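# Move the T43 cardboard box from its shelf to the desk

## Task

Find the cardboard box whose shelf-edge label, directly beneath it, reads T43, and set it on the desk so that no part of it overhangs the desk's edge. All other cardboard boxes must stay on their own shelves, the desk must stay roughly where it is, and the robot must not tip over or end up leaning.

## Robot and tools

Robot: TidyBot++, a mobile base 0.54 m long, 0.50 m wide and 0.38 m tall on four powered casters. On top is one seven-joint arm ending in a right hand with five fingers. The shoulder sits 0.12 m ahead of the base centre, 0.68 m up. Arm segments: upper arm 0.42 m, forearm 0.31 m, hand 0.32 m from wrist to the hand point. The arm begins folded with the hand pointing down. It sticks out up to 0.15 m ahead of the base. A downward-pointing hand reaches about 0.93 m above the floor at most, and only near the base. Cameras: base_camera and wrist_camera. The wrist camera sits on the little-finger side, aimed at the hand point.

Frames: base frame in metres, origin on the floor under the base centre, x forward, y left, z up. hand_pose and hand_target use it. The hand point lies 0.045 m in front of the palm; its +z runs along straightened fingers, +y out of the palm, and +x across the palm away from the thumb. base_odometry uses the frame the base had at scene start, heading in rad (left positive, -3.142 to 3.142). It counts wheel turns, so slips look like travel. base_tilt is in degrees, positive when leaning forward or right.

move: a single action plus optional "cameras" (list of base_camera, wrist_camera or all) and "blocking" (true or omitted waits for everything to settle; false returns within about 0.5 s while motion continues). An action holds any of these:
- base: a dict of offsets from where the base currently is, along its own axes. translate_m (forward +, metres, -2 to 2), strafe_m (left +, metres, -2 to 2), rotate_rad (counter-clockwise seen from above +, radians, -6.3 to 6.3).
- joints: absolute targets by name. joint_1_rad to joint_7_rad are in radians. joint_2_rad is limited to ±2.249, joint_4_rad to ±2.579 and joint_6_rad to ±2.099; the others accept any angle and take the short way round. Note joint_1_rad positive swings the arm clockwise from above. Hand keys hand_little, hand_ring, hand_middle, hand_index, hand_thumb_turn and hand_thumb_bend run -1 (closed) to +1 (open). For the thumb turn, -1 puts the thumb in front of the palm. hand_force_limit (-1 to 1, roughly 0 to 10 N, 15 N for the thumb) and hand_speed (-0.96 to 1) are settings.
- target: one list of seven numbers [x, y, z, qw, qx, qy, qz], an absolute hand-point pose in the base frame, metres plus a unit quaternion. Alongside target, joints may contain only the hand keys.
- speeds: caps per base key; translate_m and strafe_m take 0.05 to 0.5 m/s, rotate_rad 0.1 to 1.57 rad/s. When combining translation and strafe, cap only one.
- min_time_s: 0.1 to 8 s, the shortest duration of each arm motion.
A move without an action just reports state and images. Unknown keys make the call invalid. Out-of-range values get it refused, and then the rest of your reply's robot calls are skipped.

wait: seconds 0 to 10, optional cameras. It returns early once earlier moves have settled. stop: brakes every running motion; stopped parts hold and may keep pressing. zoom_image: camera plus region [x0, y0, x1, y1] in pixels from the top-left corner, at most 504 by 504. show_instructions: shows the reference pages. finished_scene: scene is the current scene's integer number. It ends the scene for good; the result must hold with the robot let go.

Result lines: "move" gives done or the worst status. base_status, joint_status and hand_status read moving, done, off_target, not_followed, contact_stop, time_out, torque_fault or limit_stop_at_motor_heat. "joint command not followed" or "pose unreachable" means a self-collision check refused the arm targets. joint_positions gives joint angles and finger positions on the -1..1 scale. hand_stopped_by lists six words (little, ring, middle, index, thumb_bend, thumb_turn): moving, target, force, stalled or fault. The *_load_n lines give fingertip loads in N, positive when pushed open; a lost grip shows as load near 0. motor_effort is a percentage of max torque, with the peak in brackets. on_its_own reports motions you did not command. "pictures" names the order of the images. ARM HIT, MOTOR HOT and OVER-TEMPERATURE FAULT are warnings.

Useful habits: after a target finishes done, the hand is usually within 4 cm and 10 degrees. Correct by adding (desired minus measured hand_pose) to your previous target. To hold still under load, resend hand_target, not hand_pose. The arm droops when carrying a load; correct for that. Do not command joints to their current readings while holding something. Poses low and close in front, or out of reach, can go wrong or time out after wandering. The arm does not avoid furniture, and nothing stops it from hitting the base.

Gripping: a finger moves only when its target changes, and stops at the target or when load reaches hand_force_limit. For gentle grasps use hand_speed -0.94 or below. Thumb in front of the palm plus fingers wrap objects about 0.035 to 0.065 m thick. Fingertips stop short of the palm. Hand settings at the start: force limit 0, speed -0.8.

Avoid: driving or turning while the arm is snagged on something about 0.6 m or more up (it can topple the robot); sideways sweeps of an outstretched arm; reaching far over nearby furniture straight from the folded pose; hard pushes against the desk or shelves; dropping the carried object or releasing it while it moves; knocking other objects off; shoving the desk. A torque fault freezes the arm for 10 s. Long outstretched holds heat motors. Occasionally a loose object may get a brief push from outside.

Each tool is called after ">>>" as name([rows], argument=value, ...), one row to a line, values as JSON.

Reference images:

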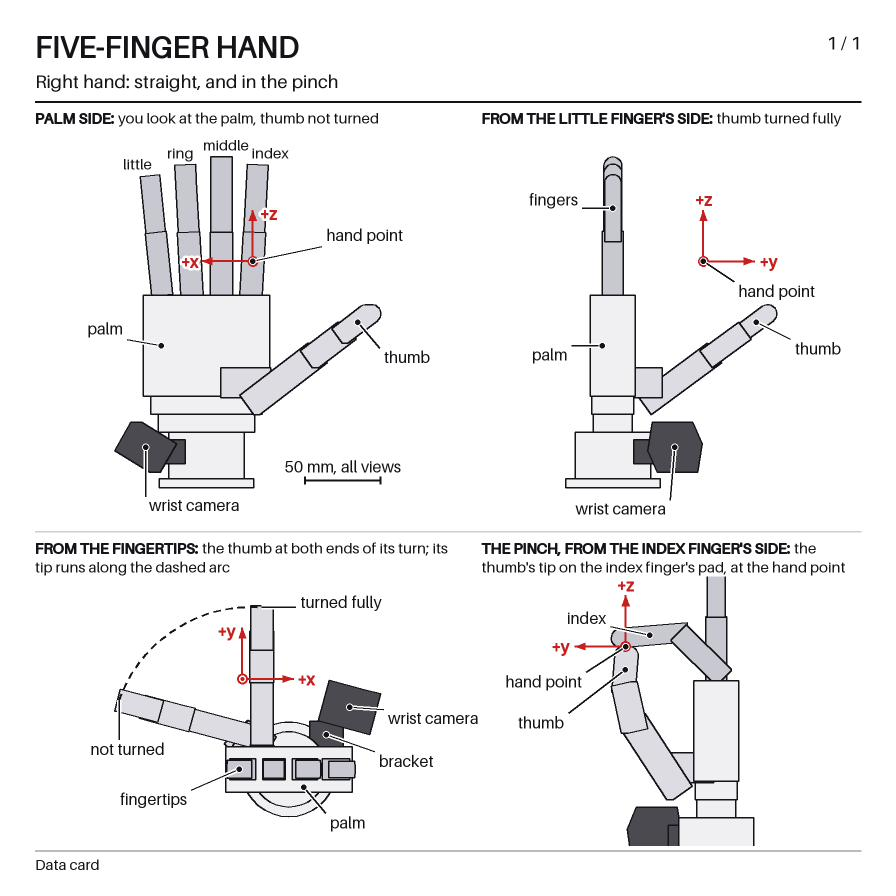

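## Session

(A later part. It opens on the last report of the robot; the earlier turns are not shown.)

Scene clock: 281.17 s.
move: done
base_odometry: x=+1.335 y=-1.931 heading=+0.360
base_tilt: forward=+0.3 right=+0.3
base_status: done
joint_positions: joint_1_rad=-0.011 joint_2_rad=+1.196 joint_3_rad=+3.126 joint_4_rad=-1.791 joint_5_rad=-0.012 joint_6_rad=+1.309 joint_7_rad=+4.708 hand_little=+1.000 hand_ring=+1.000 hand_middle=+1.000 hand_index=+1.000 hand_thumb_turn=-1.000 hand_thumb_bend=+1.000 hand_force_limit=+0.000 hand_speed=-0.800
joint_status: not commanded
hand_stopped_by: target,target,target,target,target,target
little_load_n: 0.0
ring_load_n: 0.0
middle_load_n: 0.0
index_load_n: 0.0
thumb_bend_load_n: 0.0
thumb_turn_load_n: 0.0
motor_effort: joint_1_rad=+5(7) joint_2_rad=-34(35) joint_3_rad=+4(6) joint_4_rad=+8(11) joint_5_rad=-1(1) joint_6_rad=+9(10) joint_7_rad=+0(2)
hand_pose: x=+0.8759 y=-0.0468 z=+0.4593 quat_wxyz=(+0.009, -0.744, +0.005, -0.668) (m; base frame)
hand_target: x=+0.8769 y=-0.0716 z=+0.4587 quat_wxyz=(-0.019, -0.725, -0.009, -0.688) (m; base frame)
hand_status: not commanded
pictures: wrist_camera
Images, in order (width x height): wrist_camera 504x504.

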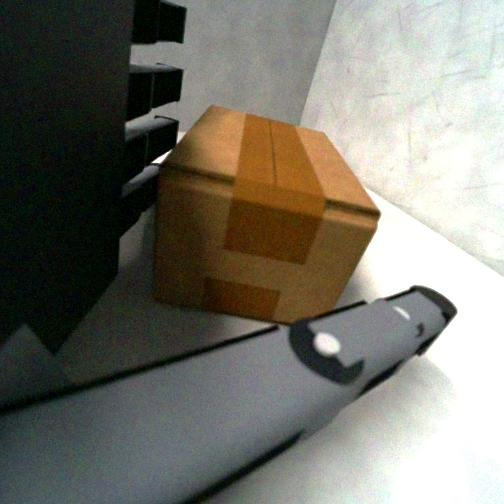

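>>> move(joints={"hand_speed": -0.92, "hand_force_limit": -0.6, "hand_thumb_bend": -0.3, "hand_index": 0.0, "hand_middle": 0.0}, cameras=["wrist_camera"])

Scene clock: 294.53 s.
move: off_target
base_odometry: x=+1.335 y=-1.931 heading=+0.360
base_tilt: forward=+0.3 right=+0.3
base_status: not commanded
joint_positions: joint_1_rad=-0.011 joint_2_rad=+1.196 joint_3_rad=+3.126 joint_4_rad=-1.791 joint_5_rad=-0.012 joint_6_rad=+1.310 joint_7_rad=+4.708 hand_little=+1.000 hand_ring=+1.000 hand_middle=+0.448 hand_index=+0.418 hand_thumb_turn=-1.000 hand_thumb_bend=+0.691 hand_force_limit=-0.600 hand_speed=-0.920
joint_status: hand_middle off_target (ended at +0.448, target +0.000); hand_index off_target (ended at +0.418, target +0.000); hand_thumb_bend off_target (ended at +0.691, target -0.300); the others done
hand_stopped_by: target,target,force,force,force,target
little_load_n: 0.0
ring_load_n: 0.0
middle_load_n: 0.0
index_load_n: 4.0
thumb_bend_load_n: 3.0
thumb_turn_load_n: -0.5
motor_effort: joint_1_rad=+4(6) joint_2_rad=-34(35) joint_3_rad=+4(5) joint_4_rad=+8(9) joint_5_rad=-1(2) joint_6_rad=+9(10) joint_7_rad=+1(2)
hand_pose: x=+0.8759 y=-0.0468 z=+0.4594 quat_wxyz=(+0.009, -0.744, +0.005, -0.668) (m; base frame)
hand_target: x=+0.8769 y=-0.0716 z=+0.4587 quat_wxyz=(-0.019, -0.725, -0.009, -0.688) (m; base frame)
hand_status: not commanded
pictures: wrist_camera
Images, in order (width x height): wrist_camera 504x504.

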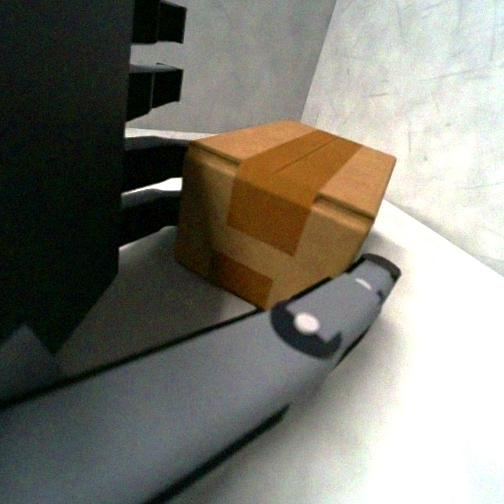

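>>> move(joints={"hand_speed": -0.92, "hand_force_limit": -0.2, "hand_thumb_bend": -0.25, "hand_index": -0.05, "hand_middle": -0.05}, cameras=["wrist_camera"])

Scene clock: 313.97 s.
move: off_target
base_odometry: x=+1.335 y=-1.931 heading=+0.360
base_tilt: forward=+0.3 right=+0.3
base_status: not commanded
joint_positions: joint_1_rad=-0.011 joint_2_rad=+1.196 joint_3_rad=+3.126 joint_4_rad=-1.791 joint_5_rad=-0.012 joint_6_rad=+1.310 joint_7_rad=+4.708 hand_little=+1.000 hand_ring=+1.000 hand_middle=+0.383 hand_index=+0.412 hand_thumb_turn=-1.000 hand_thumb_bend=+0.618 hand_force_limit=-0.200 hand_speed=-0.920
joint_status: hand_middle off_target (ended at +0.383, target -0.050); hand_index off_target (ended at +0.412, target -0.050); hand_thumb_bend off_target (ended at +0.618, target -0.250); the others done
hand_stopped_by: target,target,force,force,force,target
little_load_n: 0.0
ring_load_n: 0.0
middle_load_n: 6.5
index_load_n: -0.5
thumb_bend_load_n: 5.5
thumb_turn_load_n: 0.0
motor_effort: joint_1_rad=+5(6) joint_2_rad=-34(34) joint_3_rad=+3(4) joint_4_rad=+8(8) joint_5_rad=-1(1) joint_6_rad=+9(9) joint_7_rad=+1(1)
hand_pose: x=+0.8759 y=-0.0468 z=+0.4594 quat_wxyz=(+0.009, -0.744, +0.005, -0.668) (m; base frame)
hand_target: x=+0.8769 y=-0.0716 z=+0.4587 quat_wxyz=(-0.019, -0.725, -0.009, -0.688) (m; base frame)
hand_status: not commanded
pictures: wrist_camera
Images, in order (width x height): wrist_camera 504x504.

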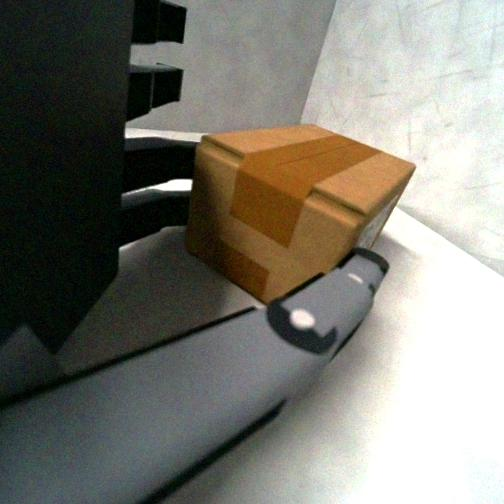

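>>> move(joints={"hand_speed": -0.92, "hand_force_limit": 0.0, "hand_thumb_bend": -0.2, "hand_index": -0.1, "hand_middle": -0.1}, cameras=["wrist_camera"])

Scene clock: 317.20 s.
move: off_target
base_odometry: x=+1.335 y=-1.931 heading=+0.360
base_tilt: forward=+0.3 right=+0.3
base_status: not commanded
joint_positions: joint_1_rad=-0.011 joint_2_rad=+1.196 joint_3_rad=+3.126 joint_4_rad=-1.791 joint_5_rad=-0.012 joint_6_rad=+1.310 joint_7_rad=+4.708 hand_little=+1.000 hand_ring=+1.000 hand_middle=+0.383 hand_index=+0.370 hand_thumb_turn=-1.000 hand_thumb_bend=+0.610 hand_force_limit=+0.000 hand_speed=-0.920
joint_status: hand_middle off_target (ended at +0.383, target -0.100); hand_index off_target (ended at +0.370, target -0.100); hand_thumb_bend off_target (ended at +0.610, target -0.200); the others done
hand_stopped_by: target,target,force,force,force,target
little_load_n: 0.0
ring_load_n: 0.0
middle_load_n: 5.5
index_load_n: 6.0
thumb_bend_load_n: 9.5
thumb_turn_load_n: -0.5
motor_effort: joint_1_rad=+5(5) joint_2_rad=-34(34) joint_3_rad=+3(4) joint_4_rad=+8(8) joint_5_rad=-1(1) joint_6_rad=+9(9) joint_7_rad=+0(1)
hand_pose: x=+0.8759 y=-0.0468 z=+0.4594 quat_wxyz=(+0.009, -0.744, +0.005, -0.668) (m; base frame)
hand_target: x=+0.8769 y=-0.0716 z=+0.4587 quat_wxyz=(-0.019, -0.725, -0.009, -0.688) (m; base frame)
hand_status: not commanded
pictures: wrist_camera
Images, in order (width x height): wrist_camera 504x504.

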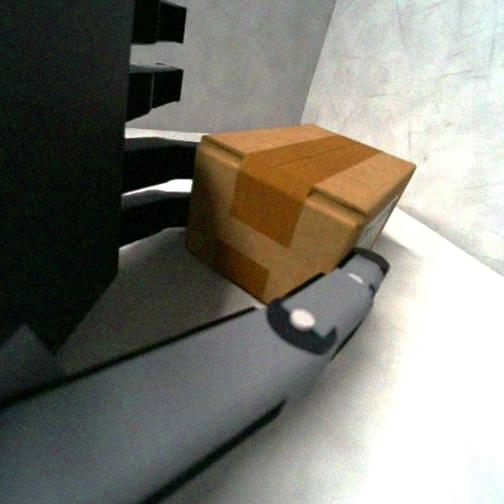

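>>> move(joints={"joint_2_rad": 1.168, "joint_6_rad": 1.313}, min_time_s=3, cameras=["wrist_camera"])

Scene clock: 324.10 s.
move: done
base_odometry: x=+1.335 y=-1.931 heading=+0.360
base_tilt: forward=+0.3 right=+0.3
base_status: not commanded
joint_positions: joint_1_rad=-0.011 joint_2_rad=+1.196 joint_3_rad=+3.126 joint_4_rad=-1.791 joint_5_rad=-0.012 joint_6_rad=+1.310 joint_7_rad=+4.708 hand_little=+1.000 hand_ring=+1.000 hand_middle=+0.383 hand_index=+0.370 hand_thumb_turn=-1.000 hand_thumb_bend=+0.610 hand_force_limit=+0.000 hand_speed=-0.920
joint_status: all done
hand_stopped_by: target,target,force,force,force,target
little_load_n: 0.0
ring_load_n: 0.0
middle_load_n: 5.5
index_load_n: 6.5
thumb_bend_load_n: 9.0
thumb_turn_load_n: -0.5
motor_effort: joint_1_rad=+4(6) joint_2_rad=-34(35) joint_3_rad=+4(4) joint_4_rad=+8(8) joint_5_rad=-1(1) joint_6_rad=+9(11) joint_7_rad=+1(2)
hand_pose: x=+0.8759 y=-0.0468 z=+0.4594 quat_wxyz=(+0.009, -0.744, +0.005, -0.668) (m; base frame)
hand_target: x=+0.8898 y=-0.0718 z=+0.4943 quat_wxyz=(-0.019, -0.725, -0.009, -0.689) (m; base frame)
hand_status: not commanded
pictures: wrist_camera
Images, in order (width x height): wrist_camera 504x504.

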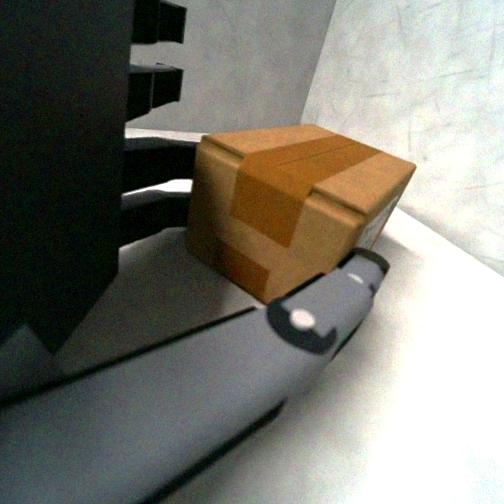

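>>> move(joints={"joint_2_rad": 1.08, "joint_6_rad": 1.225}, min_time_s=3, cameras=["wrist_camera"])

Scene clock: 330.23 s.
move: done
base_odometry: x=+1.335 y=-1.931 heading=+0.360
base_tilt: forward=+0.3 right=+0.3
base_status: not commanded
joint_positions: joint_1_rad=+0.008 joint_2_rad=+1.119 joint_3_rad=+3.139 joint_4_rad=-1.782 joint_5_rad=-0.012 joint_6_rad=+1.297 joint_7_rad=+4.715 hand_little=+1.000 hand_ring=+1.000 hand_middle=+0.383 hand_index=+0.370 hand_thumb_turn=-1.000 hand_thumb_bend=+0.610 hand_force_limit=+0.000 hand_speed=-0.920
joint_status: all done
hand_stopped_by: target,target,force,force,force,target
little_load_n: 0.5
ring_load_n: 0.0
middle_load_n: 6.0
index_load_n: 6.0
thumb_bend_load_n: 9.5
thumb_turn_load_n: 0.0
motor_effort: joint_1_rad=+0(8) joint_2_rad=-35(40) joint_3_rad=-1(6) joint_4_rad=+8(11) joint_5_rad=+1(2) joint_6_rad=+10(13) joint_7_rad=-1(2)
hand_pose: x=+0.8922 y=-0.0678 z=+0.5189 quat_wxyz=(-0.006, -0.719, +0.008, -0.695) (m; base frame)
hand_target: x=+0.9006 y=-0.0720 z=+0.5345 quat_wxyz=(-0.019, -0.725, -0.009, -0.689) (m; base frame)
hand_status: not commanded
pictures: wrist_camera
Images, in order (width x height): wrist_camera 504x504.

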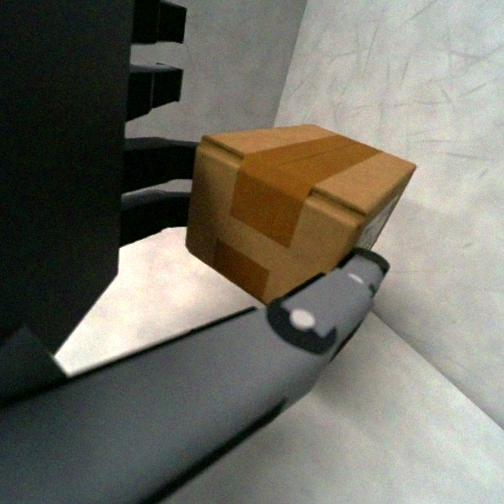

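>>> move(joints={"joint_2_rad": 0.96, "joint_6_rad": 1.09}, min_time_s=3)

>>> move(base={"translate_m": -0.5}, speeds={"translate_m": 0.25}, cameras=["wrist_camera"])

Scene clock: 336.70 s.
move: done
base_odometry: x=+1.335 y=-1.931 heading=+0.360
base_tilt: forward=+0.3 right=+0.3
base_status: not commanded
joint_positions: joint_1_rad=+0.008 joint_2_rad=+0.998 joint_3_rad=+3.139 joint_4_rad=-1.782 joint_5_rad=-0.012 joint_6_rad=+1.163 joint_7_rad=+4.715 hand_little=+1.000 hand_ring=+1.000 hand_middle=+0.383 hand_index=+0.370 hand_thumb_turn=-1.000 hand_thumb_bend=+0.610 hand_force_limit=+0.000 hand_speed=-0.920
joint_status: all done
hand_stopped_by: target,target,force,force,force,target
little_load_n: 0.0
ring_load_n: 0.0
middle_load_n: 5.5
index_load_n: 6.0
thumb_bend_load_n: 9.5
thumb_turn_load_n: 0.0
motor_effort: joint_1_rad=+0(1) joint_2_rad=-34(36) joint_3_rad=+0(1) joint_4_rad=+9(9) joint_5_rad=+2(2) joint_6_rad=+10(11) joint_7_rad=+0(1)
hand_pose: x=+0.9030 y=-0.0676 z=+0.5698 quat_wxyz=(-0.005, -0.723, +0.008, -0.690) (m; base frame)
hand_target: x=+0.9088 y=-0.0721 z=+0.5858 quat_wxyz=(-0.019, -0.730, -0.009, -0.683) (m; base frame)
hand_status: not commanded
pictures: none

Scene clock: 339.50 s.
move: done
base_odometry: x=+0.867 y=-2.107 heading=+0.360
base_tilt: forward=+0.3 right=+0.3
base_status: done
joint_positions: joint_1_rad=+0.009 joint_2_rad=+0.994 joint_3_rad=+3.139 joint_4_rad=-1.782 joint_5_rad=-0.012 joint_6_rad=+1.159 joint_7_rad=+4.715 hand_little=+1.000 hand_ring=+1.000 hand_middle=+0.383 hand_index=+0.370 hand_thumb_turn=-1.000 hand_thumb_bend=+0.610 hand_force_limit=+0.000 hand_speed=-0.920
joint_status: not commanded
hand_stopped_by: target,target,force,force,force,target
little_load_n: 0.0
ring_load_n: 0.0
middle_load_n: 6.0
index_load_n: 6.0
thumb_bend_load_n: 9.5
thumb_turn_load_n: 0.0
motor_effort: joint_1_rad=+0(3) joint_2_rad=-34(36) joint_3_rad=+0(1) joint_4_rad=+9(10) joint_5_rad=+1(2) joint_6_rad=+10(11) joint_7_rad=+0(1)
hand_pose: x=+0.9032 y=-0.0680 z=+0.5718 quat_wxyz=(-0.005, -0.723, +0.008, -0.691) (m; base frame)
hand_target: x=+0.9088 y=-0.0721 z=+0.5858 quat_wxyz=(-0.019, -0.730, -0.009, -0.683) (m; base frame)
hand_status: not commanded
pictures: wrist_camera
Images, in order (width x height): wrist_camera 504x504.

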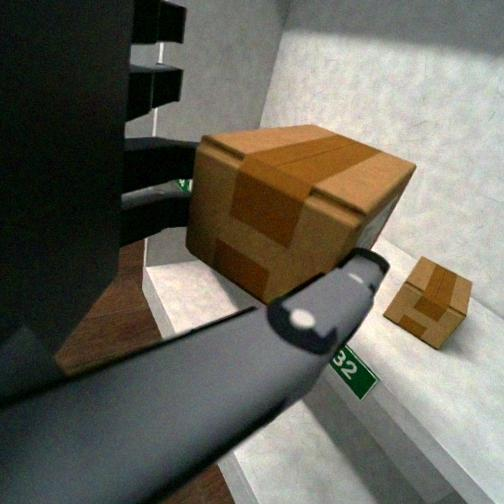

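>>> move(base={"rotate_rad": 2.2}, speeds={"rotate_rad": 0.8}, joints={"joint_2_rad": 0.15, "joint_4_rad": -1.66, "joint_6_rad": 0.13}, min_time_s=3, cameras=["wrist_camera"])

Scene clock: 356.83 s.
move: done
base_odometry: x=+0.867 y=-2.107 heading=+2.559
base_tilt: forward=+0.3 right=+0.3
base_status: done
joint_positions: joint_1_rad=+0.015 joint_2_rad=+0.174 joint_3_rad=+3.139 joint_4_rad=-1.695 joint_5_rad=-0.012 joint_6_rad=+0.203 joint_7_rad=+4.715 hand_little=+1.000 hand_ring=+1.000 hand_middle=+0.383 hand_index=+0.370 hand_thumb_turn=-1.000 hand_thumb_bend=+0.610 hand_force_limit=+0.000 hand_speed=-0.920
joint_status: all done
hand_stopped_by: target,target,force,force,force,target
little_load_n: 0.0
ring_load_n: 0.0
middle_load_n: 5.5
index_load_n: 6.0
thumb_bend_load_n: 9.0
thumb_turn_load_n: -0.5
motor_effort: joint_1_rad=+0(4) joint_2_rad=-22(37) joint_3_rad=+1(3) joint_4_rad=+16(17) joint_5_rad=+1(3) joint_6_rad=+9(12) joint_7_rad=+0(1)
hand_pose: x=+0.8090 y=-0.0677 z=+0.9424 quat_wxyz=(-0.002, -0.740, +0.009, -0.673) (m; base frame)
hand_target: x=+0.8034 y=-0.0706 z=+0.9601 quat_wxyz=(-0.019, -0.745, -0.009, -0.667) (m; base frame)
hand_status: not commanded
pictures: wrist_camera
Images, in order (width x height): wrist_camera 504x504.

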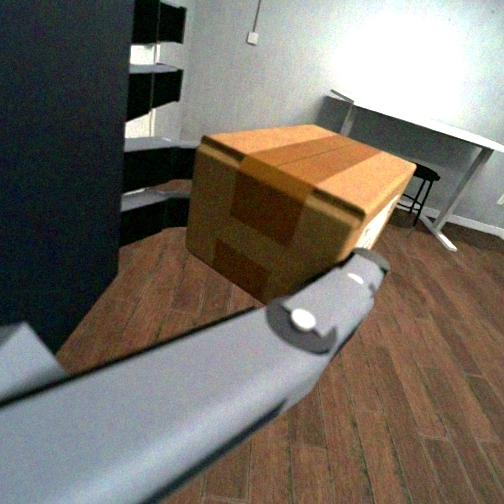

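>>> move(base={"translate_m": 1.6, "strafe_m": -0.98}, speeds={"translate_m": 0.45}, cameras=["all"])

Scene clock: 365.40 s.
move: done
base_odometry: x=+0.070 y=-0.408 heading=+2.560
base_tilt: forward=+0.3 right=+0.3
base_status: done
joint_positions: joint_1_rad=+0.015 joint_2_rad=+0.170 joint_3_rad=+3.139 joint_4_rad=-1.694 joint_5_rad=-0.012 joint_6_rad=+0.199 joint_7_rad=+4.715 hand_little=+1.000 hand_ring=+1.000 hand_middle=+0.383 hand_index=+0.370 hand_thumb_turn=-1.000 hand_thumb_bend=+0.610 hand_force_limit=+0.000 hand_speed=-0.920
joint_status: not commanded
hand_stopped_by: target,target,force,force,force,target
little_load_n: 0.0
ring_load_n: 0.0
middle_load_n: 6.0
index_load_n: 6.0
thumb_bend_load_n: 9.5
thumb_turn_load_n: 0.0
motor_effort: joint_1_rad=+0(2) joint_2_rad=-22(24) joint_3_rad=+0(2) joint_4_rad=+17(17) joint_5_rad=+1(2) joint_6_rad=+10(10) joint_7_rad=+0(1)
hand_pose: x=+0.8079 y=-0.0676 z=+0.9439 quat_wxyz=(-0.002, -0.740, +0.009, -0.673) (m; base frame)
hand_target: x=+0.8034 y=-0.0706 z=+0.9601 quat_wxyz=(-0.019, -0.745, -0.009, -0.667) (m; base frame)
hand_status: not commanded
pictures: base_camera, wrist_camera
Images, in order (width x height): base_camera 644x364, wrist_camera 504x504.

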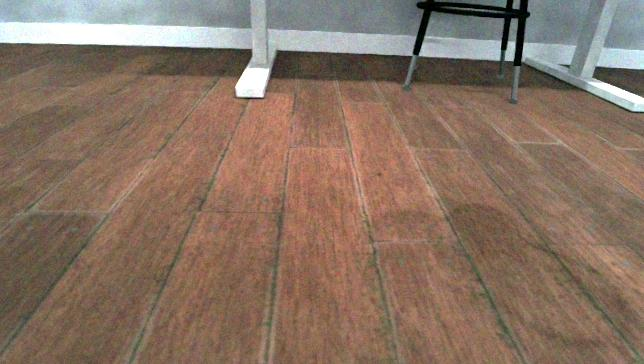

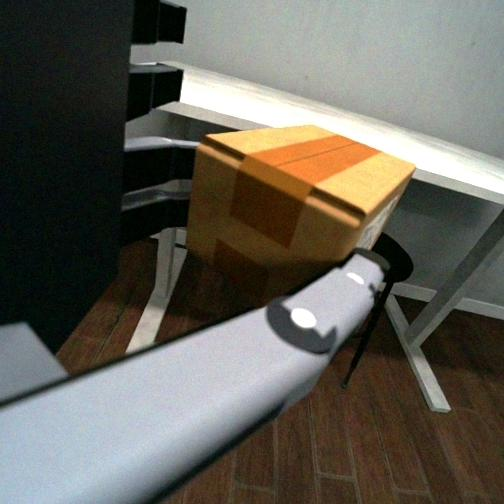

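>>> move(base={"translate_m": 0.5}, speeds={"translate_m": 0.3}, cameras=["all"])

Scene clock: 375.43 s.
move: done
base_odometry: x=-0.348 y=-0.133 heading=+2.560
base_tilt: forward=+0.3 right=+0.3
base_status: done
joint_positions: joint_1_rad=+0.015 joint_2_rad=+0.166 joint_3_rad=+3.139 joint_4_rad=-1.693 joint_5_rad=-0.012 joint_6_rad=+0.198 joint_7_rad=+4.715 hand_little=+1.000 hand_ring=+1.000 hand_middle=+0.383 hand_index=+0.370 hand_thumb_turn=-1.000 hand_thumb_bend=+0.610 hand_force_limit=+0.000 hand_speed=-0.920
joint_status: not commanded
hand_stopped_by: target,target,force,force,force,target
little_load_n: 0.0
ring_load_n: 0.0
middle_load_n: 6.0
index_load_n: 6.0
thumb_bend_load_n: 9.0
thumb_turn_load_n: 0.0
motor_effort: joint_1_rad=+0(2) joint_2_rad=-21(25) joint_3_rad=+0(2) joint_4_rad=+17(17) joint_5_rad=+1(2) joint_6_rad=+10(10) joint_7_rad=+0(1)
hand_pose: x=+0.8068 y=-0.0676 z=+0.9467 quat_wxyz=(-0.002, -0.739, +0.009, -0.674) (m; base frame)
hand_target: x=+0.8034 y=-0.0706 z=+0.9601 quat_wxyz=(-0.019, -0.745, -0.009, -0.667) (m; base frame)
hand_status: not commanded
pictures: base_camera, wrist_camera
Images, in order (width x height): base_camera 644x364, wrist_camera 504x504.

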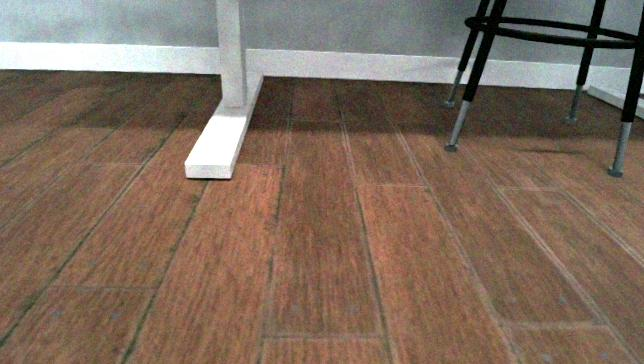

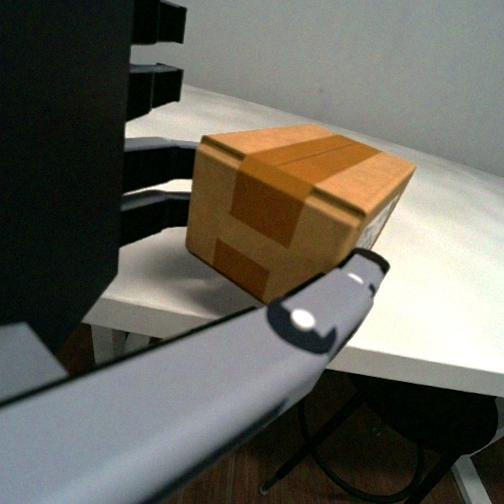

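>>> move(base={"translate_m": 0.15}, speeds={"translate_m": 0.2}, cameras=["all"])

Scene clock: 389.20 s.
move: done
base_odometry: x=-0.474 y=-0.051 heading=+2.559
base_tilt: forward=+0.3 right=+0.3
base_status: done
joint_positions: joint_1_rad=+0.015 joint_2_rad=+0.163 joint_3_rad=+3.139 joint_4_rad=-1.693 joint_5_rad=-0.012 joint_6_rad=+0.197 joint_7_rad=+4.715 hand_little=+1.000 hand_ring=+1.000 hand_middle=+0.383 hand_index=+0.370 hand_thumb_turn=-1.000 hand_thumb_bend=+0.610 hand_force_limit=+0.000 hand_speed=-0.920
joint_status: not commanded
hand_stopped_by: target,target,force,force,force,target
little_load_n: 0.0
ring_load_n: -0.5
middle_load_n: 6.0
index_load_n: 6.0
thumb_bend_load_n: 9.0
thumb_turn_load_n: 0.0
motor_effort: joint_1_rad=+1(2) joint_2_rad=-22(25) joint_3_rad=+1(2) joint_4_rad=+17(17) joint_5_rad=+1(2) joint_6_rad=+10(10) joint_7_rad=+0(1)
hand_pose: x=+0.8061 y=-0.0676 z=+0.9486 quat_wxyz=(-0.002, -0.738, +0.009, -0.675) (m; base frame)
hand_target: x=+0.8034 y=-0.0706 z=+0.9601 quat_wxyz=(-0.019, -0.745, -0.009, -0.667) (m; base frame)
hand_status: not commanded
pictures: base_camera, wrist_camera
Images, in order (width x height): base_camera 644x364, wrist_camera 504x504.

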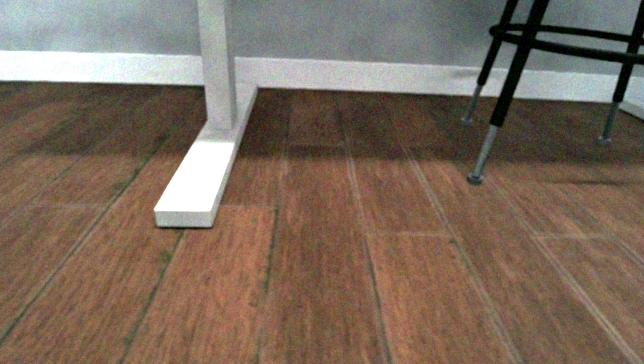

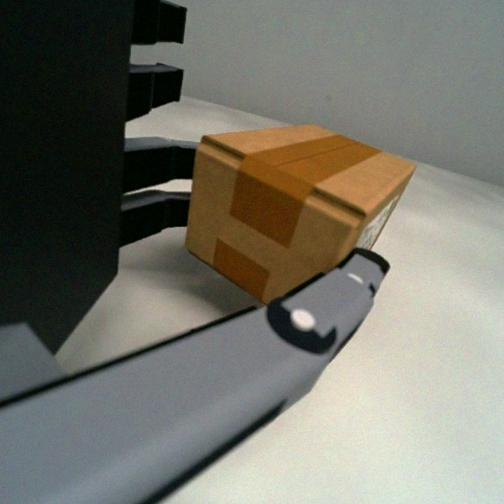

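>>> move(joints={"joint_2_rad": 0.225, "joint_4_rad": -1.744, "joint_6_rad": 0.366}, min_time_s=2.5, cameras=["wrist_camera"])

Scene clock: 400.47 s.
move: done
base_odometry: x=-0.474 y=-0.051 heading=+2.559
base_tilt: forward=+0.3 right=+0.3
base_status: not commanded
joint_positions: joint_1_rad=+0.015 joint_2_rad=+0.187 joint_3_rad=+3.139 joint_4_rad=-1.707 joint_5_rad=-0.012 joint_6_rad=+0.271 joint_7_rad=+4.715 hand_little=+1.000 hand_ring=+1.000 hand_middle=+0.383 hand_index=+0.370 hand_thumb_turn=-1.000 hand_thumb_bend=+0.610 hand_force_limit=+0.000 hand_speed=-0.920
joint_status: all done
hand_stopped_by: target,target,force,force,force,target
little_load_n: 0.0
ring_load_n: 0.0
middle_load_n: 5.5
index_load_n: 6.0
thumb_bend_load_n: 9.5
thumb_turn_load_n: -0.5
motor_effort: joint_1_rad=-1(1) joint_2_rad=-22(23) joint_3_rad=+1(1) joint_4_rad=+16(18) joint_5_rad=+1(2) joint_6_rad=+10(11) joint_7_rad=-1(1)
hand_pose: x=+0.8142 y=-0.0680 z=+0.9470 quat_wxyz=(-0.002, -0.725, +0.009, -0.688) (m; base frame)
hand_target: x=+0.8226 y=-0.0709 z=+0.9314 quat_wxyz=(-0.020, -0.718, -0.009, -0.695) (m; base frame)
hand_status: not commanded
pictures: wrist_camera
Images, in order (width x height): wrist_camera 504x504.

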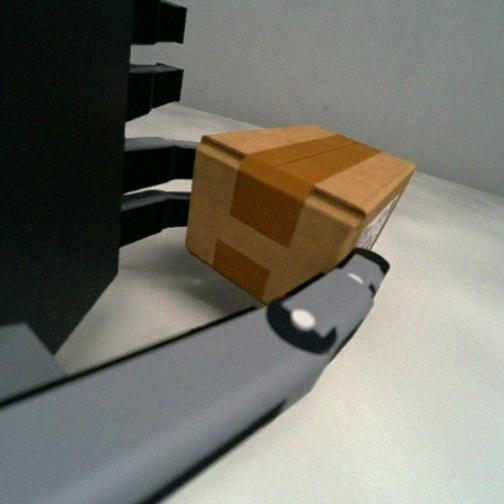

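>>> move(joints={"joint_2_rad": 0.243, "joint_4_rad": -1.837, "joint_6_rad": 0.415}, min_time_s=2.5, cameras=["wrist_camera"])

Scene clock: 405.63 s.
move: off_target
base_odometry: x=-0.474 y=-0.051 heading=+2.559
base_tilt: forward=+0.3 right=+0.3
base_status: not commanded
joint_positions: joint_1_rad=+0.015 joint_2_rad=+0.192 joint_3_rad=+3.139 joint_4_rad=-1.770 joint_5_rad=-0.012 joint_6_rad=+0.356 joint_7_rad=+4.715 hand_little=+1.000 hand_ring=+1.000 hand_middle=+0.383 hand_index=+0.370 hand_thumb_turn=-1.000 hand_thumb_bend=+0.610 hand_force_limit=+0.000 hand_speed=-0.920
joint_status: joint_4_rad off_target (ended at -1.770, target -1.837); the others done
hand_stopped_by: target,target,force,force,force,target
little_load_n: 0.0
ring_load_n: 0.0
middle_load_n: 5.5
index_load_n: 6.0
thumb_bend_load_n: 9.0
thumb_turn_load_n: -0.5
motor_effort: joint_1_rad=+1(2) joint_2_rad=-17(23) joint_3_rad=+2(2) joint_4_rad=+11(17) joint_5_rad=+1(2) joint_6_rad=+6(11) joint_7_rad=-1(1)
hand_pose: x=+0.8096 y=-0.0683 z=+0.9322 quat_wxyz=(-0.002, -0.719, +0.009, -0.694) (m; base frame)
hand_target: x=+0.8117 y=-0.0707 z=+0.8784 quat_wxyz=(-0.019, -0.740, -0.009, -0.673) (m; base frame)
hand_status: not commanded
pictures: wrist_camera
Images, in order (width x height): wrist_camera 504x504.

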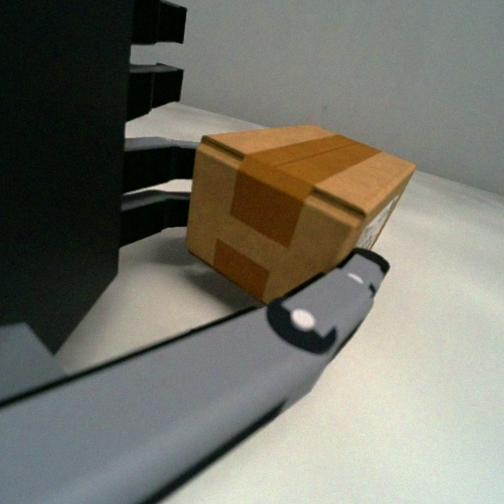

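>>> zoom_image(camera="wrist_camera", region=[60, 100, 460, 400])

Scaled by 1.260 from the camera's 504x504 image, which has a finer 720x720 frame.

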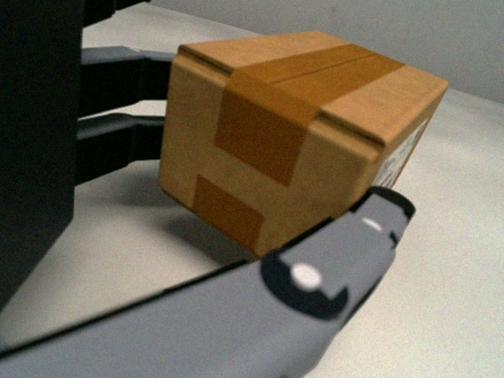

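>>> move(joints={"joint_6_rad": 0.29}, min_time_s=2, cameras=["wrist_camera"])

Scene clock: 424.93 s.
move: done
base_odometry: x=-0.474 y=-0.051 heading=+2.559
base_tilt: forward=+0.3 right=+0.3
base_status: not commanded
joint_positions: joint_1_rad=+0.015 joint_2_rad=+0.192 joint_3_rad=+3.139 joint_4_rad=-1.770 joint_5_rad=-0.012 joint_6_rad=+0.356 joint_7_rad=+4.715 hand_little=+1.000 hand_ring=+1.000 hand_middle=+0.383 hand_index=+0.370 hand_thumb_turn=-1.000 hand_thumb_bend=+0.610 hand_force_limit=+0.000 hand_speed=-0.920
joint_status: all done
hand_stopped_by: target,target,force,force,force,target
little_load_n: 0.0
ring_load_n: 0.0
middle_load_n: 5.5
index_load_n: 6.0
thumb_bend_load_n: 9.5
thumb_turn_load_n: 0.0
motor_effort: joint_1_rad=+1(2) joint_2_rad=-17(17) joint_3_rad=+1(2) joint_4_rad=+11(11) joint_5_rad=+1(2) joint_6_rad=+5(7) joint_7_rad=-1(1)
hand_pose: x=+0.8096 y=-0.0683 z=+0.9322 quat_wxyz=(-0.002, -0.719, +0.009, -0.694) (m; base frame)
hand_target: x=+0.8019 y=-0.0705 z=+0.8393 quat_wxyz=(-0.018, -0.780, -0.010, -0.625) (m; base frame)
hand_status: not commanded
pictures: wrist_camera
Images, in order (width x height): wrist_camera 504x504.

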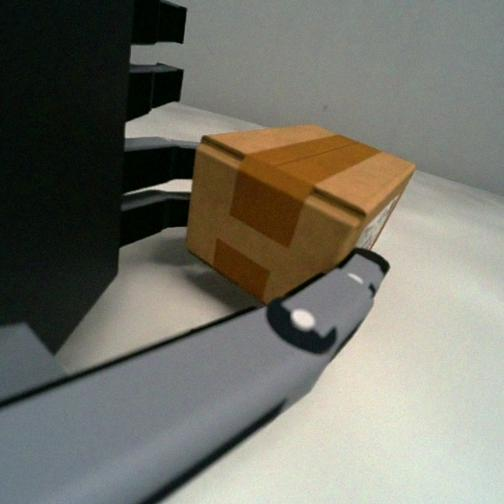

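>>> move(joints={"joint_6_rad": 0.2}, min_time_s=2, cameras=["wrist_camera"])

Scene clock: 430.00 s.
move: off_target
base_odometry: x=-0.474 y=-0.051 heading=+2.559
base_tilt: forward=+0.3 right=+0.3
base_status: not commanded
joint_positions: joint_1_rad=+0.015 joint_2_rad=+0.189 joint_3_rad=+3.139 joint_4_rad=-1.770 joint_5_rad=-0.012 joint_6_rad=+0.341 joint_7_rad=+4.715 hand_little=+1.000 hand_ring=+1.000 hand_middle=+0.383 hand_index=+0.370 hand_thumb_turn=-1.000 hand_thumb_bend=+0.610 hand_force_limit=+0.000 hand_speed=-0.920
joint_status: joint_6_rad off_target (ended at +0.341, target +0.200)
hand_stopped_by: target,target,force,force,force,target
little_load_n: -0.5
ring_load_n: 0.0
middle_load_n: 5.5
index_load_n: 6.0
thumb_bend_load_n: 9.5
thumb_turn_load_n: -0.5
motor_effort: joint_1_rad=+0(1) joint_2_rad=-9(17) joint_3_rad=+0(2) joint_4_rad=+2(11) joint_5_rad=+1(2) joint_6_rad=-1(6) joint_7_rad=+0(1)
hand_pose: x=+0.8081 y=-0.0682 z=+0.9297 quat_wxyz=(-0.002, -0.724, +0.009, -0.690) (m; base frame)
hand_target: x=+0.7919 y=-0.0704 z=+0.8120 quat_wxyz=(-0.017, -0.807, -0.010, -0.590) (m; base frame)
hand_status: not commanded
pictures: wrist_camera
Images, in order (width x height): wrist_camera 504x504.

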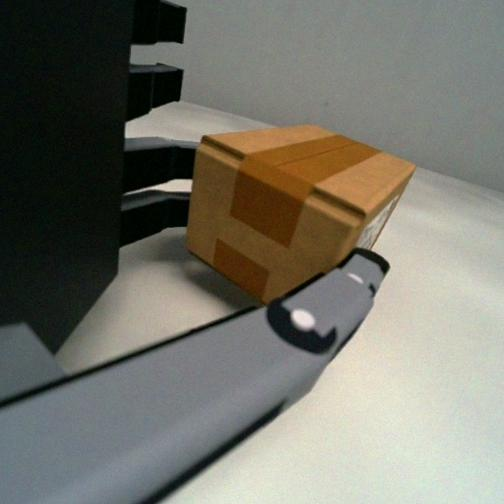

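>>> move(joints={"joint_2_rad": 0.13, "joint_4_rad": -1.69, "joint_6_rad": 0.3}, min_time_s=2)

>>> move(base={"translate_m": -0.05}, speeds={"translate_m": 0.1}, cameras=["wrist_camera"])

Scene clock: 448.27 s.
move: done
base_odometry: x=-0.474 y=-0.051 heading=+2.559
base_tilt: forward=+0.3 right=+0.3
base_status: not commanded
joint_positions: joint_1_rad=+0.015 joint_2_rad=+0.159 joint_3_rad=+3.139 joint_4_rad=-1.726 joint_5_rad=-0.012 joint_6_rad=+0.337 joint_7_rad=+4.715 hand_little=+1.000 hand_ring=+1.000 hand_middle=+0.383 hand_index=+0.370 hand_thumb_turn=-1.000 hand_thumb_bend=+0.610 hand_force_limit=+0.000 hand_speed=-0.920
joint_status: all done
hand_stopped_by: target,target,force,force,force,target
little_load_n: 0.0
ring_load_n: 0.0
middle_load_n: 6.0
index_load_n: 6.0
thumb_bend_load_n: 9.5
thumb_turn_load_n: 0.0
motor_effort: joint_1_rad=-1(1) joint_2_rad=-22(24) joint_3_rad=+1(1) joint_4_rad=+17(18) joint_5_rad=+1(2) joint_6_rad=+10(11) joint_7_rad=-1(1)
hand_pose: x=+0.8063 y=-0.0682 z=+0.9764 quat_wxyz=(-0.002, -0.699, +0.009, -0.715) (m; base frame)
hand_target: x=+0.8003 y=-0.0705 z=+1.0095 quat_wxyz=(-0.020, -0.689, -0.009, -0.725) (m; base frame)
hand_status: not commanded
pictures: none

Scene clock: 449.30 s.
move: done
base_odometry: x=-0.432 y=-0.078 heading=+2.560
base_tilt: forward=+0.3 right=+0.3
base_status: done
joint_positions: joint_1_rad=+0.015 joint_2_rad=+0.151 joint_3_rad=+3.139 joint_4_rad=-1.725 joint_5_rad=-0.012 joint_6_rad=+0.337 joint_7_rad=+4.715 hand_little=+1.000 hand_ring=+1.000 hand_middle=+0.383 hand_index=+0.370 hand_thumb_turn=-1.000 hand_thumb_bend=+0.610 hand_force_limit=+0.000 hand_speed=-0.920
joint_status: not commanded
hand_stopped_by: target,target,force,force,force,target
little_load_n: 0.0
ring_load_n: 0.0
middle_load_n: 6.0
index_load_n: 6.0
thumb_bend_load_n: 9.0
thumb_turn_load_n: -0.5
motor_effort: joint_1_rad=-1(1) joint_2_rad=-21(26) joint_3_rad=+0(1) joint_4_rad=+16(17) joint_5_rad=+1(2) joint_6_rad=+10(10) joint_7_rad=+0(1)
hand_pose: x=+0.8040 y=-0.0681 z=+0.9824 quat_wxyz=(-0.002, -0.696, +0.009, -0.718) (m; base frame)
hand_target: x=+0.8003 y=-0.0705 z=+1.0095 quat_wxyz=(-0.020, -0.689, -0.009, -0.725) (m; base frame)
hand_status: not commanded
pictures: wrist_camera
Images, in order (width x height): wrist_camera 504x504.

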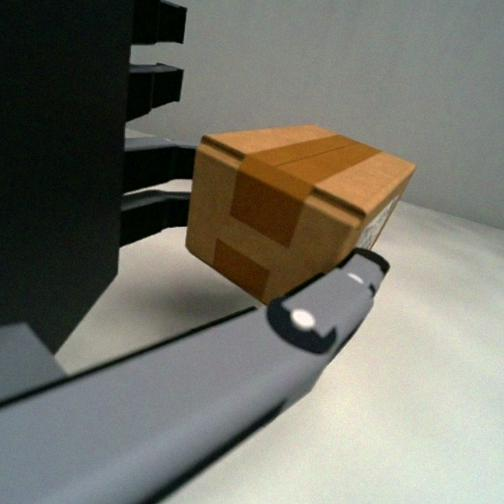

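>>> move(joints={"joint_2_rad": 0.20, "joint_4_rad": -1.78, "joint_6_rad": 0.20}, min_time_s=3, cameras=["wrist_camera"])

Scene clock: 475.90 s.
move: done
base_odometry: x=-0.432 y=-0.078 heading=+2.560
base_tilt: forward=+0.3 right=+0.3
base_status: not commanded
joint_positions: joint_1_rad=+0.015 joint_2_rad=+0.163 joint_3_rad=+3.139 joint_4_rad=-1.744 joint_5_rad=-0.012 joint_6_rad=+0.272 joint_7_rad=+4.715 hand_little=+1.000 hand_ring=+1.000 hand_middle=+0.383 hand_index=+0.370 hand_thumb_turn=-1.000 hand_thumb_bend=+0.610 hand_force_limit=+0.000 hand_speed=-0.920
joint_status: all done
hand_stopped_by: target,target,force,force,force,target
little_load_n: 0.0
ring_load_n: 0.0
middle_load_n: 6.0
index_load_n: 6.0
thumb_bend_load_n: 9.5
thumb_turn_load_n: 0.0
motor_effort: joint_1_rad=+1(1) joint_2_rad=-21(22) joint_3_rad=+1(1) joint_4_rad=+16(18) joint_5_rad=+1(2) joint_6_rad=+10(11) joint_7_rad=-1(1)
hand_pose: x=+0.8025 y=-0.0678 z=+0.9414 quat_wxyz=(-0.002, -0.729, +0.009, -0.684) (m; base frame)
hand_target: x=+0.7992 y=-0.0705 z=+0.8745 quat_wxyz=(-0.018, -0.777, -0.010, -0.629) (m; base frame)
hand_status: not commanded
pictures: wrist_camera
Images, in order (width x height): wrist_camera 504x504.

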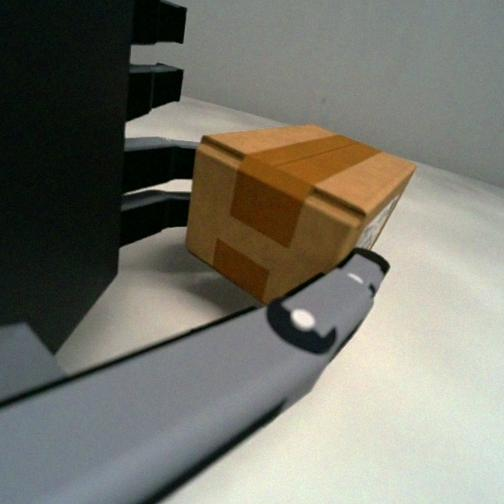

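>>> move(joints={"joint_2_rad": 0.23, "joint_4_rad": -1.83, "joint_6_rad": 0.22}, min_time_s=3, cameras=["wrist_camera"])

>>> move(joints={"joint_2_rad": 0.25, "joint_4_rad": -1.87, "joint_6_rad": 0.25}, min_time_s=3, cameras=["wrist_camera"])

Scene clock: 481.73 s.
move: done
base_odometry: x=-0.432 y=-0.078 heading=+2.560
base_tilt: forward=+0.3 right=+0.3
base_status: not commanded
joint_positions: joint_1_rad=+0.015 joint_2_rad=+0.180 joint_3_rad=+3.139 joint_4_rad=-1.776 joint_5_rad=-0.012 joint_6_rad=+0.272 joint_7_rad=+4.715 hand_little=+1.000 hand_ring=+1.000 hand_middle=+0.383 hand_index=+0.370 hand_thumb_turn=-1.000 hand_thumb_bend=+0.610 hand_force_limit=+0.000 hand_speed=-0.920
joint_status: all done
hand_stopped_by: target,target,force,force,force,target
little_load_n: 0.0
ring_load_n: 0.0
middle_load_n: 5.0
index_load_n: 6.5
thumb_bend_load_n: 9.0
thumb_turn_load_n: -0.5
motor_effort: joint_1_rad=+0(1) joint_2_rad=-19(23) joint_3_rad=+1(1) joint_4_rad=+13(18) joint_5_rad=+1(2) joint_6_rad=+6(11) joint_7_rad=+0(2)
hand_pose: x=+0.8012 y=-0.0678 z=+0.9100 quat_wxyz=(-0.002, -0.746, +0.009, -0.666) (m; base frame)
hand_target: x=+0.7944 y=-0.0704 z=+0.8308 quat_wxyz=(-0.017, -0.796, -0.010, -0.606) (m; base frame)
hand_status: not commanded
pictures: wrist_camera
Images, in order (width x height): wrist_camera 504x504.

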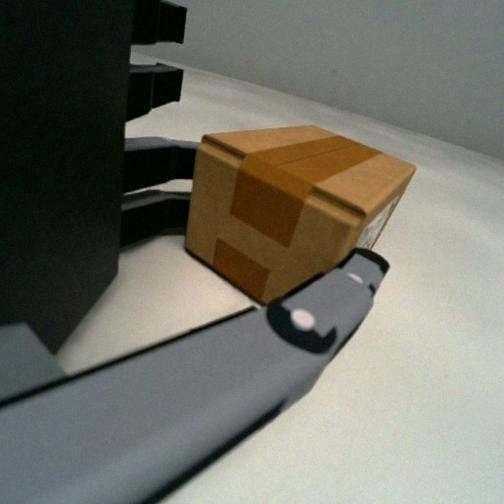

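Scene clock: 485.03 s.
move: off_target
base_odometry: x=-0.432 y=-0.078 heading=+2.560
base_tilt: forward=+0.3 right=+0.3
base_status: not commanded
joint_positions: joint_1_rad=+0.015 joint_2_rad=+0.180 joint_3_rad=+3.139 joint_4_rad=-1.779 joint_5_rad=-0.012 joint_6_rad=+0.272 joint_7_rad=+4.716 hand_little=+1.000 hand_ring=+1.000 hand_middle=+0.383 hand_index=+0.370 hand_thumb_turn=-1.000 hand_thumb_bend=+0.610 hand_force_limit=+0.000 hand_speed=-0.920
joint_status: joint_4_rad off_target (ended at -1.779, target -1.870); the others done
hand_stopped_by: target,target,force,force,force,target
little_load_n: 0.0
ring_load_n: 0.0
middle_load_n: 3.5
index_load_n: 7.0
thumb_bend_load_n: 8.0
thumb_turn_load_n: -1.0
motor_effort: joint_1_rad=+1(2) joint_2_rad=-11(19) joint_3_rad=+1(2) joint_4_rad=+6(13) joint_5_rad=+0(1) joint_6_rad=-1(6) joint_7_rad=-2(2)
hand_pose: x=+0.8006 y=-0.0679 z=+0.9081 quat_wxyz=(-0.002, -0.747, +0.009, -0.665) (m; base frame)
hand_target: x=+0.7896 y=-0.0704 z=+0.8034 quat_wxyz=(-0.017, -0.805, -0.010, -0.594) (m; base frame)
hand_status: not commanded
pictures: wrist_camera
Images, in order (width x height): wrist_camera 504x504.

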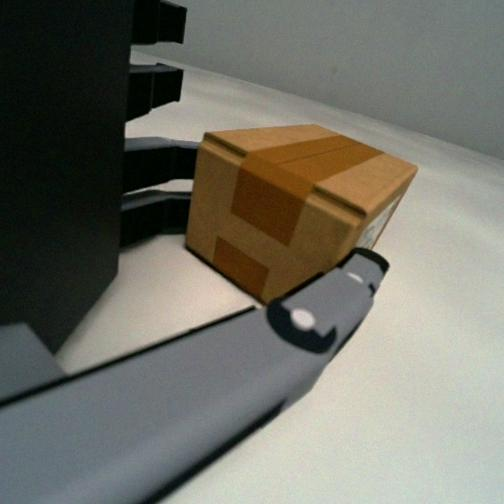

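>>> zoom_image(camera="wrist_camera", region=[150, 180, 350, 340])

Scaled by 2.520 from the camera's 504x504 image, which has a finer 720x720 frame.

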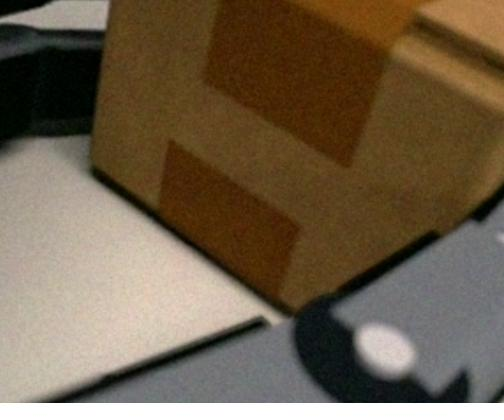

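>>> move(joints={"hand_thumb_bend": 1.0, "hand_index": 0.8, "hand_middle": 0.8, "hand_speed": -0.85}, cameras=["wrist_camera"])

Scene clock: 497.53 s.
move: done
base_odometry: x=-0.432 y=-0.078 heading=+2.560
base_tilt: forward=+0.3 right=+0.3
base_status: not commanded
joint_positions: joint_1_rad=+0.023 joint_2_rad=+0.177 joint_3_rad=+3.156 joint_4_rad=-1.782 joint_5_rad=-0.012 joint_6_rad=+0.272 joint_7_rad=+4.718 hand_little=+1.000 hand_ring=+1.000 hand_middle=+0.800 hand_index=+0.798 hand_thumb_turn=-1.000 hand_thumb_bend=+1.000 hand_force_limit=+0.000 hand_speed=-0.850
joint_status: all done
hand_stopped_by: target,target,target,target,target,target
little_load_n: 0.0
ring_load_n: 0.0
middle_load_n: 0.0
index_load_n: -5.5
thumb_bend_load_n: 0.0
thumb_turn_load_n: 0.5
motor_effort: joint_1_rad=-4(6) joint_2_rad=-6(12) joint_3_rad=-4(5) joint_4_rad=+5(7) joint_5_rad=+1(2) joint_6_rad=-4(4) joint_7_rad=-1(2)
hand_pose: x=+0.7976 y=-0.0847 z=+0.9087 quat_wxyz=(-0.013, -0.747, +0.016, -0.665) (m; base frame)
hand_target: x=+0.7896 y=-0.0704 z=+0.8034 quat_wxyz=(-0.017, -0.805, -0.010, -0.594) (m; base frame)
hand_status: not commanded
pictures: wrist_camera
Images, in order (width x height): wrist_camera 504x504.

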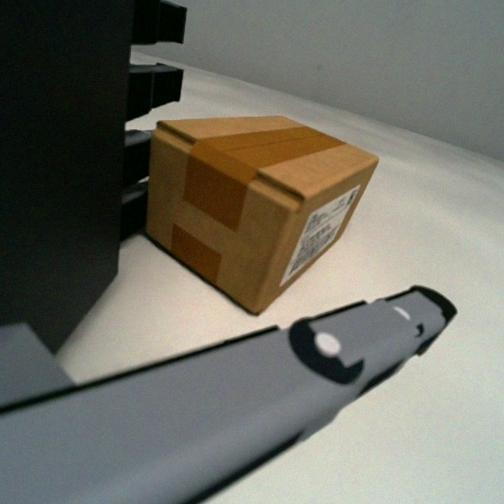

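>>> move(joints={"joint_2_rad": 0.19, "joint_4_rad": -1.76, "joint_6_rad": 0.22}, min_time_s=2, cameras=["wrist_camera"])

Scene clock: 504.57 s.
move: done
base_odometry: x=-0.432 y=-0.078 heading=+2.560
base_tilt: forward=+0.3 right=+0.3
base_status: not commanded
joint_positions: joint_1_rad=+0.023 joint_2_rad=+0.176 joint_3_rad=+3.156 joint_4_rad=-1.780 joint_5_rad=-0.012 joint_6_rad=+0.272 joint_7_rad=+4.718 hand_little=+1.000 hand_ring=+1.000 hand_middle=+0.800 hand_index=+0.799 hand_thumb_turn=-1.000 hand_thumb_bend=+1.000 hand_force_limit=+0.000 hand_speed=-0.850
joint_status: all done
hand_stopped_by: target,target,target,target,target,target
little_load_n: 0.0
ring_load_n: 0.0
middle_load_n: 0.0
index_load_n: -1.5
thumb_bend_load_n: 0.0
thumb_turn_load_n: 0.5
motor_effort: joint_1_rad=-1(5) joint_2_rad=-18(19) joint_3_rad=-1(5) joint_4_rad=+13(14) joint_5_rad=+1(2) joint_6_rad=+6(7) joint_7_rad=-1(2)
hand_pose: x=+0.7978 y=-0.0847 z=+0.9109 quat_wxyz=(-0.013, -0.746, +0.016, -0.666) (m; base frame)
hand_target: x=+0.8030 y=-0.0706 z=+0.8996 quat_wxyz=(-0.018, -0.761, -0.010, -0.648) (m; base frame)
hand_status: not commanded
pictures: wrist_camera
Images, in order (width x height): wrist_camera 504x504.

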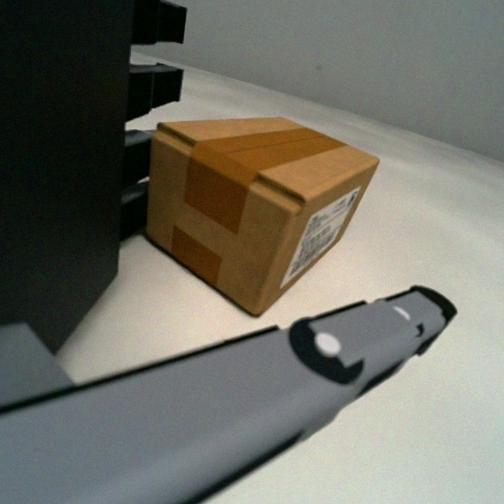

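>>> move(base={"translate_m": -0.3}, speeds={"translate_m": 0.15}, cameras=["wrist_camera"])

Scene clock: 510.43 s.
move: done
base_odometry: x=-0.181 y=-0.243 heading=+2.560
base_tilt: forward=+0.3 right=+0.3
base_status: done
joint_positions: joint_1_rad=+0.023 joint_2_rad=+0.177 joint_3_rad=+3.153 joint_4_rad=-1.778 joint_5_rad=-0.012 joint_6_rad=+0.272 joint_7_rad=+4.718 hand_little=+1.000 hand_ring=+1.000 hand_middle=+0.800 hand_index=+0.799 hand_thumb_turn=-1.000 hand_thumb_bend=+1.000 hand_force_limit=+0.000 hand_speed=-0.850
joint_status: not commanded
hand_stopped_by: target,target,target,target,target,target
little_load_n: 0.0
ring_load_n: 0.0
middle_load_n: 0.0
index_load_n: 0.0
thumb_bend_load_n: 0.0
thumb_turn_load_n: 0.0
motor_effort: joint_1_rad=+0(1) joint_2_rad=-21(23) joint_3_rad=+1(2) joint_4_rad=+15(16) joint_5_rad=+1(1) joint_6_rad=+9(9) joint_7_rad=-1(1)
hand_pose: x=+0.7985 y=-0.0829 z=+0.9113 quat_wxyz=(-0.012, -0.745, +0.016, -0.666) (m; base frame)
hand_target: x=+0.8030 y=-0.0706 z=+0.8996 quat_wxyz=(-0.018, -0.761, -0.010, -0.648) (m; base frame)
hand_status: not commanded
pictures: wrist_camera
Images, in order (width x height): wrist_camera 504x504.

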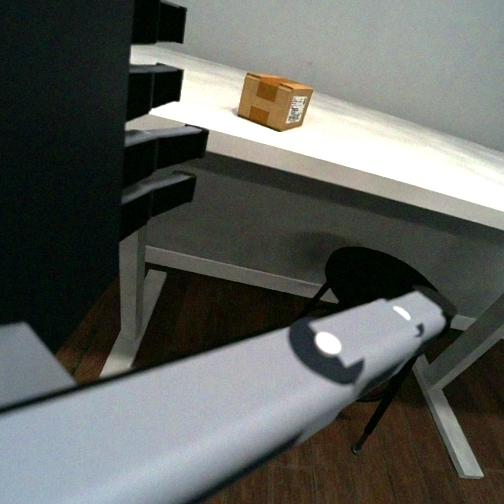

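>>> zoom_image(camera="wrist_camera", region=[180, 50, 380, 210])

Scaled by 2.520 from the camera's 504x504 image, which has a finer 720x720 frame.

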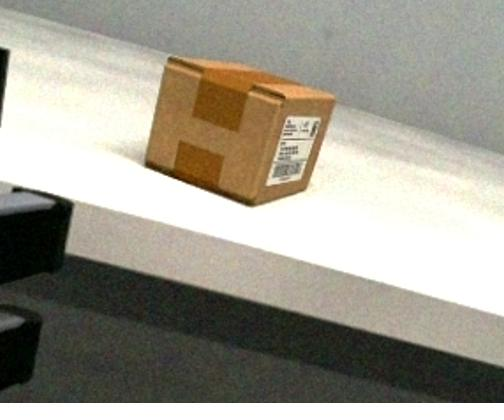

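>>> finished_scene(scene=1)

The scene is finished: the task was done.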